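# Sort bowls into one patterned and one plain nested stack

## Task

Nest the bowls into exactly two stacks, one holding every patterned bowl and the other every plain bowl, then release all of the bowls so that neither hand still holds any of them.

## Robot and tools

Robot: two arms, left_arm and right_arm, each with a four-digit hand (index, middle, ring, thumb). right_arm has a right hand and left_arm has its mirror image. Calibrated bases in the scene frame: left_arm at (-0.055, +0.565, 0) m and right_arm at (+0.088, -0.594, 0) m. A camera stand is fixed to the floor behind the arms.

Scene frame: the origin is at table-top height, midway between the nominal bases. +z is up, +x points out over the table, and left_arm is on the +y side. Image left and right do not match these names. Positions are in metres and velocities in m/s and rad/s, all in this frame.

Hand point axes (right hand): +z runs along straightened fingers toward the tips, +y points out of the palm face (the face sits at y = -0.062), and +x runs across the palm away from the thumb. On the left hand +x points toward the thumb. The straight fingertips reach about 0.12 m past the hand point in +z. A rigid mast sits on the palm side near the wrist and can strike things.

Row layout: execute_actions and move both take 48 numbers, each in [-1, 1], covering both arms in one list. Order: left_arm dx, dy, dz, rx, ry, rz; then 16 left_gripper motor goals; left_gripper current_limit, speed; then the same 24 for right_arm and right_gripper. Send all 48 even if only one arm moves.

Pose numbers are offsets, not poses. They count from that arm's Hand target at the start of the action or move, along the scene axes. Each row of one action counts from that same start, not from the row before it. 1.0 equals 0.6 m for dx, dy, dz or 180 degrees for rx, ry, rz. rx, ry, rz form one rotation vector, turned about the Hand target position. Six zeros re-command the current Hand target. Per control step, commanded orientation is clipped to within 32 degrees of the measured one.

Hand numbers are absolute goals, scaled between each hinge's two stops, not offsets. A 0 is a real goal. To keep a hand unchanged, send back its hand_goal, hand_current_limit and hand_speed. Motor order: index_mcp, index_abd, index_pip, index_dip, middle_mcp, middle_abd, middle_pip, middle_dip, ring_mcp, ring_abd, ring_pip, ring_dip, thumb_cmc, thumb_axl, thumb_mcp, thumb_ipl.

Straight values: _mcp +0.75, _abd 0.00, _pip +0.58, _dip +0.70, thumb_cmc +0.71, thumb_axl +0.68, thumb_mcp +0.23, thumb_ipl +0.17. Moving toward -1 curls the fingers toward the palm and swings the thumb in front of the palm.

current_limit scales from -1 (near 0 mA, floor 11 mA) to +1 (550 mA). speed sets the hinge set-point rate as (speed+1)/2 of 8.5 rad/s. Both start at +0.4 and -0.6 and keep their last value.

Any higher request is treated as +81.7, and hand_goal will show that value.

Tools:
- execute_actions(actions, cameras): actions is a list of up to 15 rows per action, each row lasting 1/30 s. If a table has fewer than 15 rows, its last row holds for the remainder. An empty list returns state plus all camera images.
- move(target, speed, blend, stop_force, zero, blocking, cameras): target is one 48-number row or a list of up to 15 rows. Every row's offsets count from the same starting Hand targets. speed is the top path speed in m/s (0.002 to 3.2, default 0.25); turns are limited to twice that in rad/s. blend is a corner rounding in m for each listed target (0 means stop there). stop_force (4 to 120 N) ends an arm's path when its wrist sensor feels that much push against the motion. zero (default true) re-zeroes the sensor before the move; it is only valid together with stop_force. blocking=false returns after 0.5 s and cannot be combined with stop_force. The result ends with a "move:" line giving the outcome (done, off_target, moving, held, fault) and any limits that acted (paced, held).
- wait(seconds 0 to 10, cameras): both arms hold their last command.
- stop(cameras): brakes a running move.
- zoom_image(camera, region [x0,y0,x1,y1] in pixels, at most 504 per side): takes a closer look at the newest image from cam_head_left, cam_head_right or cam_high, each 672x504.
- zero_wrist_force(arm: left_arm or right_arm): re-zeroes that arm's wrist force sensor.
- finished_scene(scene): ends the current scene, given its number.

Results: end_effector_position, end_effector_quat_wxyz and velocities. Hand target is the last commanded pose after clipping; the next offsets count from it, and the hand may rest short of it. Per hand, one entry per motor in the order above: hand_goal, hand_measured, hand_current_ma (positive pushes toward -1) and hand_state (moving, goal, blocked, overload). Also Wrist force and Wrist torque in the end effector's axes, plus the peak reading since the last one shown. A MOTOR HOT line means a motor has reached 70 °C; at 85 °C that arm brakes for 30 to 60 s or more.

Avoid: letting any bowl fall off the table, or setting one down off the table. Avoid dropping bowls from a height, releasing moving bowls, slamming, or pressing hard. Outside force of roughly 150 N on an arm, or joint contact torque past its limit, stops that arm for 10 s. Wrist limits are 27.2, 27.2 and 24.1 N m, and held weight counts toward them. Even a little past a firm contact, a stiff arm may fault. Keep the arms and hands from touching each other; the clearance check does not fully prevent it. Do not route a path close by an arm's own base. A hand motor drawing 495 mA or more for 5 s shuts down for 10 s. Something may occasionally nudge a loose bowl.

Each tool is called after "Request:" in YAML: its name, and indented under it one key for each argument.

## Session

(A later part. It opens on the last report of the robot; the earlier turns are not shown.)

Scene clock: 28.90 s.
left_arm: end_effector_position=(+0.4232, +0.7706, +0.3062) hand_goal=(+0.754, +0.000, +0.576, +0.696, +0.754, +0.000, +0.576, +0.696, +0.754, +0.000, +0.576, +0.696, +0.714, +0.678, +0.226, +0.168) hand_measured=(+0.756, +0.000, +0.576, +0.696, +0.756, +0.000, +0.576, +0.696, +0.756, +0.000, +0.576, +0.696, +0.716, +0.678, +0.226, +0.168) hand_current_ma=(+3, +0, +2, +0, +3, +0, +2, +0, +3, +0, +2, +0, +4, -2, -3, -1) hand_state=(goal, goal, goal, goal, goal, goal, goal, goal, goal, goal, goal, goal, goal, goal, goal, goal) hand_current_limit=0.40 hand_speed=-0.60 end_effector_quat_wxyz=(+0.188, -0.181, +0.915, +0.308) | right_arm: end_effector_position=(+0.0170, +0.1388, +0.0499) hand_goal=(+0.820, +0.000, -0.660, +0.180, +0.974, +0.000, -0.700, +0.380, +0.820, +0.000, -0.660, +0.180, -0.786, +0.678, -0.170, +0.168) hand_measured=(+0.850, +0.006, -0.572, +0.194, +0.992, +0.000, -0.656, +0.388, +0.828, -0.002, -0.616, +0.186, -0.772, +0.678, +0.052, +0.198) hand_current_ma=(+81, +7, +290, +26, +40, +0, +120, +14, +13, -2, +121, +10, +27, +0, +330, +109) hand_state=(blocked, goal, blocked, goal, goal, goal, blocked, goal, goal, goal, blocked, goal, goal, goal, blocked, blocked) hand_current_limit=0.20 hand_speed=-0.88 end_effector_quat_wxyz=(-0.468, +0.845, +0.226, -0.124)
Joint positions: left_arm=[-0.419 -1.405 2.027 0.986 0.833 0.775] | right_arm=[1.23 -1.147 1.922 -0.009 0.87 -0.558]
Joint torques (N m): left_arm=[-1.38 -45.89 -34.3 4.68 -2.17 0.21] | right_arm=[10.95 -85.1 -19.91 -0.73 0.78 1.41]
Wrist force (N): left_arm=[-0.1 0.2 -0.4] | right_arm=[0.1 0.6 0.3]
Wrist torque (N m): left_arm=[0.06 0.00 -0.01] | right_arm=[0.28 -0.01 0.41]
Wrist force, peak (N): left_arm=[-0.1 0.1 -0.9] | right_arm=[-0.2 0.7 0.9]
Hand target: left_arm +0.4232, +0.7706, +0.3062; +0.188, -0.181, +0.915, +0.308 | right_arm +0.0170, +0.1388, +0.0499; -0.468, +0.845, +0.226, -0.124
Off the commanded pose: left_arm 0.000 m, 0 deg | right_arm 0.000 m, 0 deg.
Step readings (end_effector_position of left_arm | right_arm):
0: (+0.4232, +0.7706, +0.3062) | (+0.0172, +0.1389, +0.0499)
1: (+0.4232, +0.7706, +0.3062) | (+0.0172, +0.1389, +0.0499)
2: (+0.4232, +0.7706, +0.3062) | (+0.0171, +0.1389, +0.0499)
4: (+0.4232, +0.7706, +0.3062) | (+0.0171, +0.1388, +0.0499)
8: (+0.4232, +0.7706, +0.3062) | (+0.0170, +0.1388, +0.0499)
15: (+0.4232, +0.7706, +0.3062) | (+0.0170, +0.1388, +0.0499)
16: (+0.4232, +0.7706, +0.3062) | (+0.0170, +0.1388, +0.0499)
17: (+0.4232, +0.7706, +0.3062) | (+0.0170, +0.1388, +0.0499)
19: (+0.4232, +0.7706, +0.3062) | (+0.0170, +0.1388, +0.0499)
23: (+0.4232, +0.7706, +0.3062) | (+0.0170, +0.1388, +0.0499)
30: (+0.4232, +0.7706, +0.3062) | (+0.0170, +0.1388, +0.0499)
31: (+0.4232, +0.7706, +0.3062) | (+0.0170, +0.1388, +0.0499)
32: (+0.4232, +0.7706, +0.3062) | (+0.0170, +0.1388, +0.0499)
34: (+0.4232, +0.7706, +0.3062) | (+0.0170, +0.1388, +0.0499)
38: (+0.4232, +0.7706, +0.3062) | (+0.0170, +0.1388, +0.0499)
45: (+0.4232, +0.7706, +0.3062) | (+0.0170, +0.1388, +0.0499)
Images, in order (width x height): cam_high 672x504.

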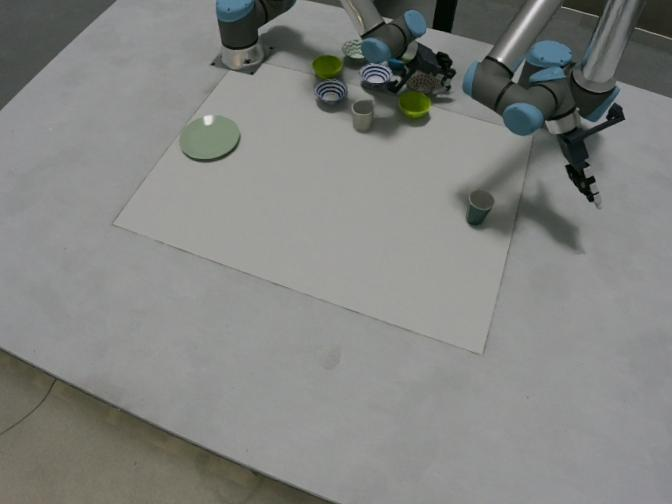

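Request:
execute_actions:
  actions:
    - [[0,0,0,0,0,0,0.754,0,0.576,0.696,0.754,0,0.576,0.696,0.754,0,0.576,0.696,0.714,0.678,0.226,0.168,0.4,-0.6,0,0,0,0,0,0,0.95,0,-0.2,0.3,0.973,0,-0.2,0.319,0.95,0,-0.2,0.3,-0.786,0.678,0.11,0.168,0.25,-0.8]]
  cameras: []

Request:
move:
  target: [0,0,0,0,0,0,0.754,0,0.576,0.696,0.754,0,0.576,0.696,0.754,0,0.576,0.696,0.714,0.678,0.226,0.168,0.4,-0.6,-0.005,-0.0025,-0.0117,0,0,0,0.973,0,-0.1,0.319,0.973,0,-0.1,0.319,0.973,0,-0.1,0.319,-0.786,0.678,0.11,0.168,0.25,-0.75]
  speed: 0.05
  stop_force: 6
  cameras: []

Request:
execute_actions:
  actions:
    - [[0,0,0,0,0,0,0.754,0,0.576,0.696,0.754,0,0.576,0.696,0.754,0,0.576,0.696,0.714,0.678,0.226,0.168,0.4,-0.6,0,0,0,0,0,0,0.84,0,-0.45,0.2,0.973,0,-0.48,0.35,0.84,0,-0.45,0.2,-0.786,0.678,0.05,0.168,0.2,-0.75]]
    - [[0,0,0,0,0,0,0.754,0,0.576,0.696,0.754,0,0.576,0.696,0.754,0,0.576,0.696,0.714,0.678,0.226,0.168,0.4,-0.6,0,0,0,0,0,0,0.82,0,-0.66,0.18,0.973,0,-0.7,0.38,0.82,0,-0.66,0.18,-0.786,0.678,-0.17,0.168,0.2,-0.88]]
    - [[0,0,0,0,0,0,0.754,0,0.576,0.696,0.754,0,0.576,0.696,0.754,0,0.576,0.696,0.714,0.678,0.226,0.168,0.4,-0.6,0,0,0,0,0,0,0.82,0,-0.66,0.18,0.973,0,-0.7,0.38,0.82,0,-0.66,0.18,-0.786,0.678,-0.17,0.168,0.2,-0.88]]
  cameras: []

Request:
move:
  target: [0,0,0,0,0,0,0.754,0,0.576,0.696,0.754,0,0.576,0.696,0.754,0,0.576,0.696,0.714,0.678,0.226,0.168,0.4,-0.6,0,0,0.05,0,0,0,0.82,0,-0.66,0.18,0.973,0,-0.7,0.38,0.82,0,-0.66,0.18,-0.786,0.678,-0.17,0.168,0.2,-0.88]
  speed: 0.06
  cameras: ["cam_high"]

Request:
zoom_image:
  camera: "cam_high"
  region: [370, 30, 480, 113]

Scene clock: 31.47 s.
left_arm: end_effector_position=(+0.4232, +0.7706, +0.3062) hand_goal=(+0.754, +0.000, +0.576, +0.696, +0.754, +0.000, +0.576, +0.696, +0.754, +0.000, +0.576, +0.696, +0.714, +0.678, +0.226, +0.168) hand_measured=(+0.756, +0.000, +0.576, +0.696, +0.756, +0.000, +0.576, +0.696, +0.756, +0.000, +0.576, +0.696, +0.716, +0.678, +0.226, +0.168) hand_current_ma=(+3, +0, +2, +0, +3, +0, +2, +0, +3, +0, +2, +0, +4, -2, -3, -1) hand_state=(goal, goal, goal, goal, goal, goal, goal, goal, goal, goal, goal, goal, goal, goal, goal, goal) hand_current_limit=0.40 hand_speed=-0.60 end_effector_quat_wxyz=(+0.188, -0.181, +0.915, +0.308) | right_arm: end_effector_position=(+0.0170, +0.1388, +0.0499) hand_goal=(+0.950, +0.000, -0.200, +0.300, +0.974, +0.000, -0.200, +0.320, +0.950, +0.000, -0.200, +0.300, -0.786, +0.678, +0.110, +0.168) hand_measured=(+0.930, +0.004, -0.206, +0.298, +0.968, +0.000, -0.204, +0.324, +0.934, -0.002, -0.206, +0.298, -0.778, +0.678, +0.104, +0.170) hand_current_ma=(-44, +4, -7, -3, -11, +0, -6, +4, -37, -2, -7, -3, +12, +0, -11, +2) hand_state=(goal, goal, goal, goal, goal, goal, goal, goal, goal, goal, goal, goal, goal, goal, goal, goal) hand_current_limit=0.25 hand_speed=-0.80 end_effector_quat_wxyz=(-0.468, +0.845, +0.226, -0.124)
Joint positions: left_arm=[-0.419 -1.405 2.027 0.986 0.833 0.775] | right_arm=[1.23 -1.147 1.922 -0.009 0.87 -0.558]
Joint torques (N m): left_arm=[-0.31 -44.84 -35.13 4.74 -2.01 0.13] | right_arm=[10.74 -81.1 -22.87 -0.7 -0.01 1.77]
Wrist force (N): left_arm=[-0.4 0.4 0.1] | right_arm=[0.0 -0.8 0.1]
Wrist torque (N m): left_arm=[0.05 0.04 -0.04] | right_arm=[0.20 0.00 0.37]
Wrist force, peak (N): left_arm=[-0.4 0.7 -0.6] | right_arm=[-0.1 0.7 0.8]
Hand target: left_arm +0.4232, +0.7706, +0.3062; +0.188, -0.181, +0.915, +0.308 | right_arm +0.0170, +0.1388, +0.0499; -0.468, +0.845, +0.226, -0.124
Off the commanded pose: left_arm 0.000 m, 0 deg | right_arm 0.000 m, 0 deg.
Step readings (end_effector_position of left_arm | right_arm):
0: (+0.4232, +0.7706, +0.3062) | (+0.0170, +0.1388, +0.0499)
1: (+0.4232, +0.7706, +0.3062) | (+0.0170, +0.1388, +0.0499)
2: (+0.4232, +0.7706, +0.3062) | (+0.0170, +0.1388, +0.0499)
4: (+0.4232, +0.7706, +0.3062) | (+0.0170, +0.1388, +0.0499)
8: (+0.4232, +0.7706, +0.3062) | (+0.0170, +0.1388, +0.0499)
15: (+0.4232, +0.7706, +0.3062) | (+0.0170, +0.1388, +0.0499)
No camera images: "cameras" was empty.

Scene clock: 32.93 s.
left_arm: end_effector_position=(+0.4232, +0.7706, +0.3062) hand_goal=(+0.754, +0.000, +0.576, +0.696, +0.754, +0.000, +0.576, +0.696, +0.754, +0.000, +0.576, +0.696, +0.714, +0.678, +0.226, +0.168) hand_measured=(+0.756, +0.000, +0.576, +0.696, +0.756, +0.000, +0.576, +0.696, +0.756, +0.000, +0.576, +0.696, +0.716, +0.678, +0.226, +0.168) hand_current_ma=(+3, +0, +2, +0, +3, +0, +2, +0, +3, +0, +2, +0, +4, -2, -3, -1) hand_state=(goal, goal, goal, goal, goal, goal, goal, goal, goal, goal, goal, goal, goal, goal, goal, goal) hand_current_limit=0.40 hand_speed=-0.60 end_effector_quat_wxyz=(+0.188, -0.181, +0.915, +0.308) | right_arm: end_effector_position=(+0.0140, +0.1373, +0.0429) hand_goal=(+0.974, +0.000, -0.100, +0.320, +0.974, +0.000, -0.100, +0.320, +0.974, +0.000, -0.100, +0.320, -0.786, +0.678, +0.110, +0.168) hand_measured=(+0.952, +0.004, -0.106, +0.318, +0.968, +0.000, -0.104, +0.324, +0.956, -0.002, -0.106, +0.316, -0.778, +0.678, +0.104, +0.170) hand_current_ma=(-50, +4, -9, -3, -12, +0, -7, +4, -42, -2, -9, -4, +11, +0, -11, +2) hand_state=(blocked, goal, goal, goal, goal, goal, goal, goal, goal, goal, goal, goal, goal, goal, goal, goal) hand_current_limit=0.25 hand_speed=-0.75 end_effector_quat_wxyz=(-0.468, +0.845, +0.226, -0.124)
Joint positions: left_arm=[-0.419 -1.405 2.027 0.986 0.833 0.775] | right_arm=[1.234 -1.141 1.929 -0.024 0.873 -0.554]
Joint torques (N m): left_arm=[0.51 -44.9 -34.73 4.67 -1.92 -0.19] | right_arm=[11.82 -57.17 -18.12 -0.85 0.88 1.75]
Wrist force (N): left_arm=[0.0 0.3 -0.5] | right_arm=[-0.1 -0.5 0.1]
Wrist torque (N m): left_arm=[0.08 -0.02 0.00] | right_arm=[0.23 0.01 0.37]
Wrist force, peak (N): left_arm=[-0.4 0.6 -0.6] | right_arm=[0.1 -1.1 0.1]
Hand target: left_arm +0.4232, +0.7706, +0.3062; +0.188, -0.181, +0.915, +0.308 | right_arm +0.0140, +0.1373, +0.0429; -0.468, +0.845, +0.226, -0.124
Off the commanded pose: left_arm 0.000 m, 0 deg | right_arm 0.000 m, 0 deg.
move: done
No camera images: "cameras" was empty.

Scene clock: 34.63 s.
left_arm: end_effector_position=(+0.4232, +0.7706, +0.3062) hand_goal=(+0.754, +0.000, +0.576, +0.696, +0.754, +0.000, +0.576, +0.696, +0.754, +0.000, +0.576, +0.696, +0.714, +0.678, +0.226, +0.168) hand_measured=(+0.756, +0.000, +0.576, +0.696, +0.756, +0.000, +0.576, +0.696, +0.756, +0.000, +0.576, +0.696, +0.716, +0.678, +0.226, +0.168) hand_current_ma=(+3, +0, +2, +0, +3, +0, +2, +0, +3, +0, +2, +0, +4, -2, -3, -1) hand_state=(goal, goal, goal, goal, goal, goal, goal, goal, goal, goal, goal, goal, goal, goal, goal, goal) hand_current_limit=0.40 hand_speed=-0.60 end_effector_quat_wxyz=(+0.188, -0.181, +0.915, +0.308) | right_arm: end_effector_position=(+0.0140, +0.1373, +0.0429) hand_goal=(+0.820, +0.000, -0.660, +0.180, +0.974, +0.000, -0.700, +0.380, +0.820, +0.000, -0.660, +0.180, -0.786, +0.678, -0.170, +0.168) hand_measured=(+0.838, +0.006, -0.594, +0.190, +0.990, +0.000, -0.654, +0.390, +0.828, -0.004, -0.616, +0.186, -0.766, +0.678, +0.046, +0.190) hand_current_ma=(+43, +6, +200, +15, +33, +0, +125, +17, +13, -4, +120, +9, +41, +1, +330, +70) hand_state=(goal, goal, blocked, goal, goal, goal, blocked, goal, goal, goal, blocked, goal, goal, goal, blocked, blocked) hand_current_limit=0.20 hand_speed=-0.88 end_effector_quat_wxyz=(-0.468, +0.845, +0.226, -0.124)
Joint positions: left_arm=[-0.419 -1.405 2.027 0.986 0.833 0.775] | right_arm=[1.234 -1.141 1.929 -0.024 0.873 -0.554]
Joint torques (N m): left_arm=[-0.2 -44.99 -33.88 4.56 -1.89 -0.12] | right_arm=[9.42 -61.18 -20.84 -0.42 -0.01 1.69]
Wrist force (N): left_arm=[0.1 -0.2 -0.3] | right_arm=[-0.2 0.7 1.1]
Wrist torque (N m): left_arm=[0.01 -0.02 0.02] | right_arm=[0.21 0.00 0.39]
Wrist force, peak (N): left_arm=[-0.8 0.3 -0.7] | right_arm=[0.0 1.1 1.2]
Hand target: left_arm +0.4232, +0.7706, +0.3062; +0.188, -0.181, +0.915, +0.308 | right_arm +0.0140, +0.1373, +0.0429; -0.468, +0.845, +0.226, -0.124
Off the commanded pose: left_arm 0.000 m, 0 deg | right_arm 0.000 m, 0 deg.
Step readings (end_effector_position of left_arm | right_arm):
0: (+0.4232, +0.7706, +0.3062) | (+0.0140, +0.1373, +0.0429)
1: (+0.4232, +0.7706, +0.3062) | (+0.0140, +0.1373, +0.0429)
2: (+0.4232, +0.7706, +0.3062) | (+0.0140, +0.1373, +0.0429)
4: (+0.4232, +0.7706, +0.3062) | (+0.0140, +0.1373, +0.0429)
8: (+0.4232, +0.7706, +0.3062) | (+0.0140, +0.1373, +0.0429)
15: (+0.4232, +0.7706, +0.3062) | (+0.0140, +0.1373, +0.0429)
16: (+0.4232, +0.7706, +0.3062) | (+0.0140, +0.1373, +0.0429)
17: (+0.4232, +0.7706, +0.3062) | (+0.0140, +0.1373, +0.0429)
19: (+0.4232, +0.7706, +0.3062) | (+0.0140, +0.1373, +0.0429)
23: (+0.4232, +0.7706, +0.3062) | (+0.0140, +0.1373, +0.0429)
30: (+0.4232, +0.7706, +0.3062) | (+0.0140, +0.1373, +0.0429)
31: (+0.4232, +0.7706, +0.3062) | (+0.0140, +0.1373, +0.0429)
32: (+0.4232, +0.7706, +0.3062) | (+0.0140, +0.1373, +0.0429)
34: (+0.4232, +0.7706, +0.3062) | (+0.0140, +0.1373, +0.0429)
38: (+0.4232, +0.7706, +0.3062) | (+0.0140, +0.1373, +0.0429)
45: (+0.4232, +0.7706, +0.3062) | (+0.0140, +0.1373, +0.0429)
No camera images: "cameras" was empty.

Scene clock: 35.63 s.
left_arm: end_effector_position=(+0.4232, +0.7706, +0.3062) hand_goal=(+0.754, +0.000, +0.576, +0.696, +0.754, +0.000, +0.576, +0.696, +0.754, +0.000, +0.576, +0.696, +0.714, +0.678, +0.226, +0.168) hand_measured=(+0.756, +0.000, +0.576, +0.696, +0.756, +0.000, +0.576, +0.696, +0.756, +0.000, +0.576, +0.696, +0.716, +0.678, +0.226, +0.168) hand_current_ma=(+3, +0, +2, +0, +3, +0, +2, +0, +3, +0, +2, +0, +4, -2, -3, -1) hand_state=(goal, goal, goal, goal, goal, goal, goal, goal, goal, goal, goal, goal, goal, goal, goal, goal) hand_current_limit=0.40 hand_speed=-0.60 end_effector_quat_wxyz=(+0.188, -0.181, +0.915, +0.308) | right_arm: end_effector_position=(+0.0140, +0.1373, +0.0727) hand_goal=(+0.820, +0.000, -0.660, +0.180, +0.974, +0.000, -0.700, +0.380, +0.820, +0.000, -0.660, +0.180, -0.786, +0.678, -0.170, +0.168) hand_measured=(+0.840, +0.006, -0.594, +0.190, +0.990, +0.000, -0.654, +0.390, +0.828, -0.004, -0.616, +0.186, -0.766, +0.680, +0.046, +0.190) hand_current_ma=(+43, +6, +200, +16, +34, +0, +125, +18, +14, -4, +119, +9, +43, +1, +330, +70) hand_state=(goal, goal, blocked, goal, goal, goal, blocked, goal, goal, goal, blocked, goal, goal, goal, blocked, blocked) hand_current_limit=0.20 hand_speed=-0.88 end_effector_quat_wxyz=(-0.468, +0.845, +0.226, -0.124)
Joint positions: left_arm=[-0.419 -1.405 2.027 0.986 0.833 0.775] | right_arm=[1.234 -1.177 1.914 0.027 0.873 -0.554]
Joint torques (N m): left_arm=[0.08 -44.12 -33.85 4.81 -1.96 -0.11] | right_arm=[2.23 -85.12 -45.53 5.37 0 -0.59]
Wrist force (N): left_arm=[-0.2 0.2 -0.8] | right_arm=[0.0 1.1 1.2]
Wrist torque (N m): left_arm=[0.10 0.00 -0.02] | right_arm=[0.23 0.00 0.44]
Wrist force, peak (N): left_arm=[-0.2 0.2 -0.8] | right_arm=[0.2 1.7 1.8]
Hand target: left_arm +0.4232, +0.7706, +0.3062; +0.188, -0.181, +0.915, +0.308 | right_arm +0.0140, +0.1373, +0.0729; -0.468, +0.845, +0.226, -0.124
Off the commanded pose: left_arm 0.000 m, 0 deg | right_arm 0.000 m, 0 deg.
move: done
Images, in order (width x height): cam_high 672x504.

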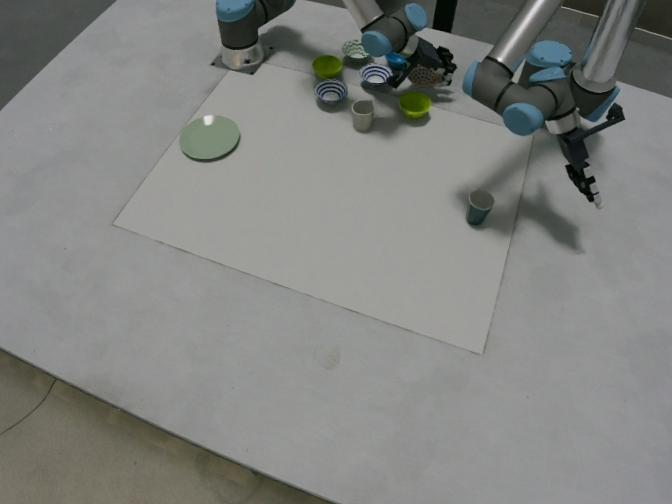

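Scaled by 4.582.

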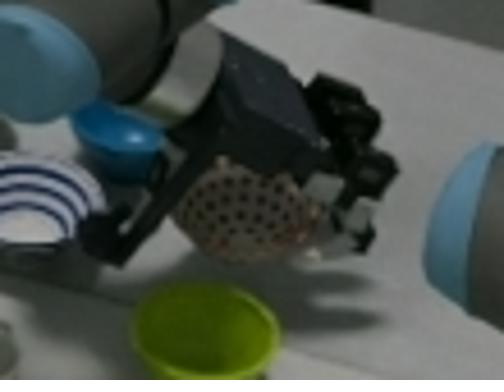

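Request:
move:
  target:
    - [0,0,0,0,0,0,0.754,0,0.576,0.696,0.754,0,0.576,0.696,0.754,0,0.576,0.696,0.714,0.678,0.226,0.168,0.4,-0.6,0,0,0.1167,0,0,0,0.82,0,-0.66,0.18,0.973,0,-0.7,0.38,0.82,0,-0.66,0.18,-0.786,0.678,-0.17,0.168,0.2,-0.88]
    - [0,0,0,0,0,0,0.754,0,0.576,0.696,0.754,0,0.576,0.696,0.754,0,0.576,0.696,0.714,0.678,0.226,0.168,0.4,-0.6,0.0525,-0.2738,0.1167,0,0,-0.1667,0.82,0,-0.66,0.18,0.973,0,-0.7,0.38,0.82,0,-0.66,0.18,-0.786,0.678,-0.17,0.168,0.2,-0.88]
    - [0,0,0,0,0,0,0.754,0,0.576,0.696,0.754,0,0.576,0.696,0.754,0,0.576,0.696,0.714,0.678,0.226,0.168,0.4,-0.6,0.0525,-0.2738,0.0285,0,0,-0.1667,0.82,0,-0.66,0.18,0.973,0,-0.7,0.38,0.82,0,-0.66,0.18,-0.786,0.678,-0.17,0.168,0.2,-0.88]
  speed: [0.14, 0.25, 0.12]
  blend: [0.02, 0.01, 0]
  cameras: ["cam_high"]

Request:
zoom_image:
  camera: "cam_high"
  region: [310, 20, 450, 125]

Scene clock: 38.87 s.
left_arm: end_effector_position=(+0.4232, +0.7706, +0.3062) hand_goal=(+0.754, +0.000, +0.576, +0.696, +0.754, +0.000, +0.576, +0.696, +0.754, +0.000, +0.576, +0.696, +0.714, +0.678, +0.226, +0.168) hand_measured=(+0.756, +0.000, +0.576, +0.696, +0.756, +0.000, +0.576, +0.696, +0.756, +0.000, +0.576, +0.696, +0.716, +0.678, +0.226, +0.168) hand_current_ma=(+3, +0, +2, +0, +3, +0, +2, +0, +3, +0, +2, +0, +4, -2, -3, -1) hand_state=(goal, goal, goal, goal, goal, goal, goal, goal, goal, goal, goal, goal, goal, goal, goal, goal) hand_current_limit=0.40 hand_speed=-0.60 end_effector_quat_wxyz=(+0.188, -0.181, +0.915, +0.308) | right_arm: end_effector_position=(+0.0455, -0.0270, +0.0902) hand_goal=(+0.820, +0.000, -0.660, +0.180, +0.974, +0.000, -0.700, +0.380, +0.820, +0.000, -0.660, +0.180, -0.786, +0.678, -0.170, +0.168) hand_measured=(+0.840, +0.006, -0.596, +0.190, +0.992, +0.000, -0.658, +0.390, +0.828, -0.004, -0.620, +0.186, -0.764, +0.680, +0.046, +0.190) hand_current_ma=(+49, +6, +191, +18, +37, +0, +115, +18, +15, -4, +108, +9, +49, +2, +330, +70) hand_state=(blocked, goal, blocked, goal, goal, goal, blocked, goal, goal, goal, blocked, goal, blocked, goal, blocked, blocked) hand_current_limit=0.20 hand_speed=-0.88 end_effector_quat_wxyz=(-0.485, +0.875, +0.000, +0.001)
Joint positions: left_arm=[-0.419 -1.405 2.027 0.986 0.833 0.775] | right_arm=[1.178 -1.532 2.309 -0.182 1.241 -0.218]
Joint torques (N m): left_arm=[-0.66 -45.44 -34.75 4.61 -1.92 0.16] | right_arm=[11.91 -26.18 -20.53 -1.89 1.52 3.07]
Wrist force (N): left_arm=[0.1 0.4 -0.6] | right_arm=[0.0 1.2 0.3]
Wrist torque (N m): left_arm=[0.10 -0.03 0.00] | right_arm=[0.36 0.04 0.30]
Wrist force, peak (N): left_arm=[-0.1 0.2 -1.1] | right_arm=[-3.4 1.2 -0.2]
Hand target: left_arm +0.4232, +0.7706, +0.3062; +0.188, -0.181, +0.915, +0.308 | right_arm +0.0455, -0.0270, +0.0900; -0.485, +0.875, +0.000, +0.001
Off the commanded pose: left_arm 0.000 m, 0 deg | right_arm 0.000 m, 0 deg.
move: done
Images, in order (width x height): cam_high 672x504.

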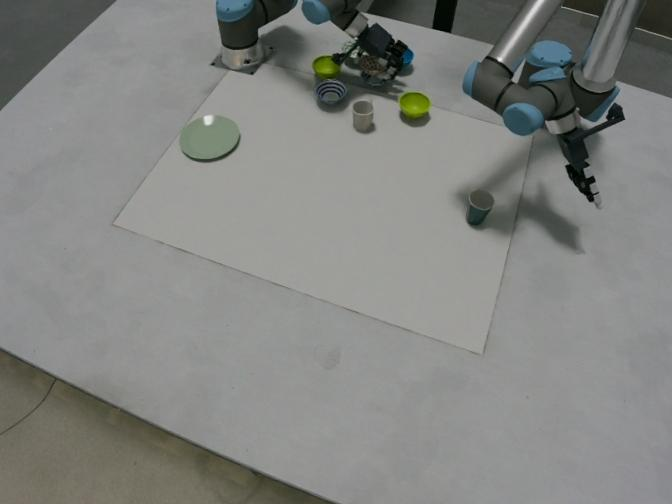

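Scaled by 3.600.

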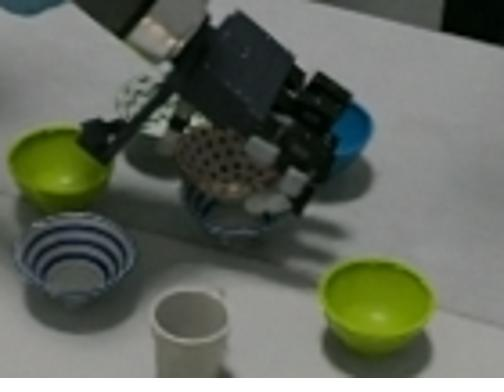

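Request:
move:
  target:
    - [0,0,0,0,0,0,0.754,0,0.576,0.696,0.754,0,0.576,0.696,0.754,0,0.576,0.696,0.714,0.678,0.226,0.168,0.4,-0.6,-0.0083,0.0117,-0.005,0,0,0,0.82,0,-0.66,0.18,0.973,0,-0.7,0.38,0.82,0,-0.66,0.18,-0.786,0.678,-0.17,0.168,0.2,-0.88]
    - [0,0,0,0,0,0,0.754,0,0.576,0.696,0.754,0,0.576,0.696,0.754,0,0.576,0.696,0.714,0.678,0.226,0.168,0.4,-0.6,-0.0083,0.0117,-0.06,0,0,0,0.82,0,-0.66,0.18,0.973,0,-0.7,0.38,0.82,0,-0.66,0.18,-0.786,0.678,-0.17,0.168,0.2,-0.88]
  speed: [0.05, 0.03]
  stop_force: 4
  cameras: ["cam_high"]

Request:
zoom_image:
  camera: "cam_high"
  region: [310, 20, 450, 125]

Scene clock: 41.27 s.
left_arm: end_effector_position=(+0.4232, +0.7706, +0.3062) hand_goal=(+0.754, +0.000, +0.576, +0.696, +0.754, +0.000, +0.576, +0.696, +0.754, +0.000, +0.576, +0.696, +0.714, +0.678, +0.226, +0.168) hand_measured=(+0.756, +0.000, +0.576, +0.696, +0.756, +0.000, +0.576, +0.696, +0.756, +0.000, +0.576, +0.696, +0.716, +0.678, +0.226, +0.168) hand_current_ma=(+3, +0, +2, +0, +3, +0, +2, +0, +3, +0, +2, +0, +4, -2, -3, -1) hand_state=(goal, goal, goal, goal, goal, goal, goal, goal, goal, goal, goal, goal, goal, goal, goal, goal) hand_current_limit=0.40 hand_speed=-0.60 end_effector_quat_wxyz=(+0.188, -0.181, +0.915, +0.308) | right_arm: end_effector_position=(+0.0405, -0.0200, +0.0700) hand_goal=(+0.820, +0.000, -0.660, +0.180, +0.974, +0.000, -0.700, +0.380, +0.820, +0.000, -0.660, +0.180, -0.786, +0.678, -0.170, +0.168) hand_measured=(+0.852, +0.006, -0.618, +0.188, +0.994, +0.000, -0.670, +0.390, +0.836, -0.004, -0.638, +0.184, -0.764, +0.680, +0.046, +0.192) hand_current_ma=(+83, +6, +112, +13, +43, +0, +75, +19, +33, -4, +50, +7, +49, +2, +330, +80) hand_state=(blocked, goal, blocked, goal, goal, goal, blocked, goal, goal, goal, blocked, goal, blocked, goal, blocked, blocked) hand_current_limit=0.20 hand_speed=-0.88 end_effector_quat_wxyz=(-0.485, +0.875, +0.000, +0.001)
Joint positions: left_arm=[-0.419 -1.405 2.027 0.986 0.833 0.775] | right_arm=[1.198 -1.489 2.311 -0.231 1.257 -0.206]
Joint torques (N m): left_arm=[-0.3 -45.58 -34.74 4.49 -2.15 0.02] | right_arm=[3.6 -54.06 -43.44 1.77 -0.32 1.54]
Wrist force (N): left_arm=[0.1 0.6 -0.2] | right_arm=[-0.4 0.8 -0.6]
Wrist torque (N m): left_arm=[0.09 -0.02 0.00] | right_arm=[0.41 0.11 0.30]
Wrist force, peak (N): left_arm=[0.0 0.6 -0.9] | right_arm=[-1.1 -4.0 -3.0]
Hand target: left_arm +0.4232, +0.7706, +0.3062; +0.188, -0.181, +0.915, +0.308 | right_arm +0.0405, -0.0200, +0.0700; -0.485, +0.875, +0.000, +0.001 (not the last commanded pose)
Off the commanded pose: left_arm 0.000 m, 0 deg | right_arm 0.016 m, 0 deg.
move: contact (right_arm); path passed 1 of 2 targets
Images, in order (width x height): cam_high 672x504.

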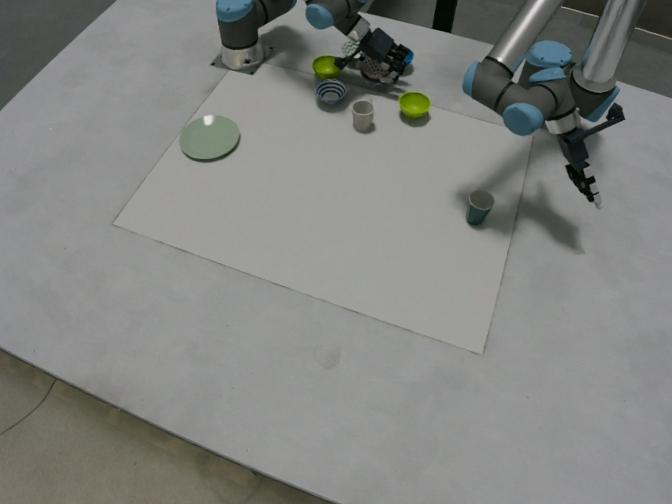

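Scaled by 3.600.

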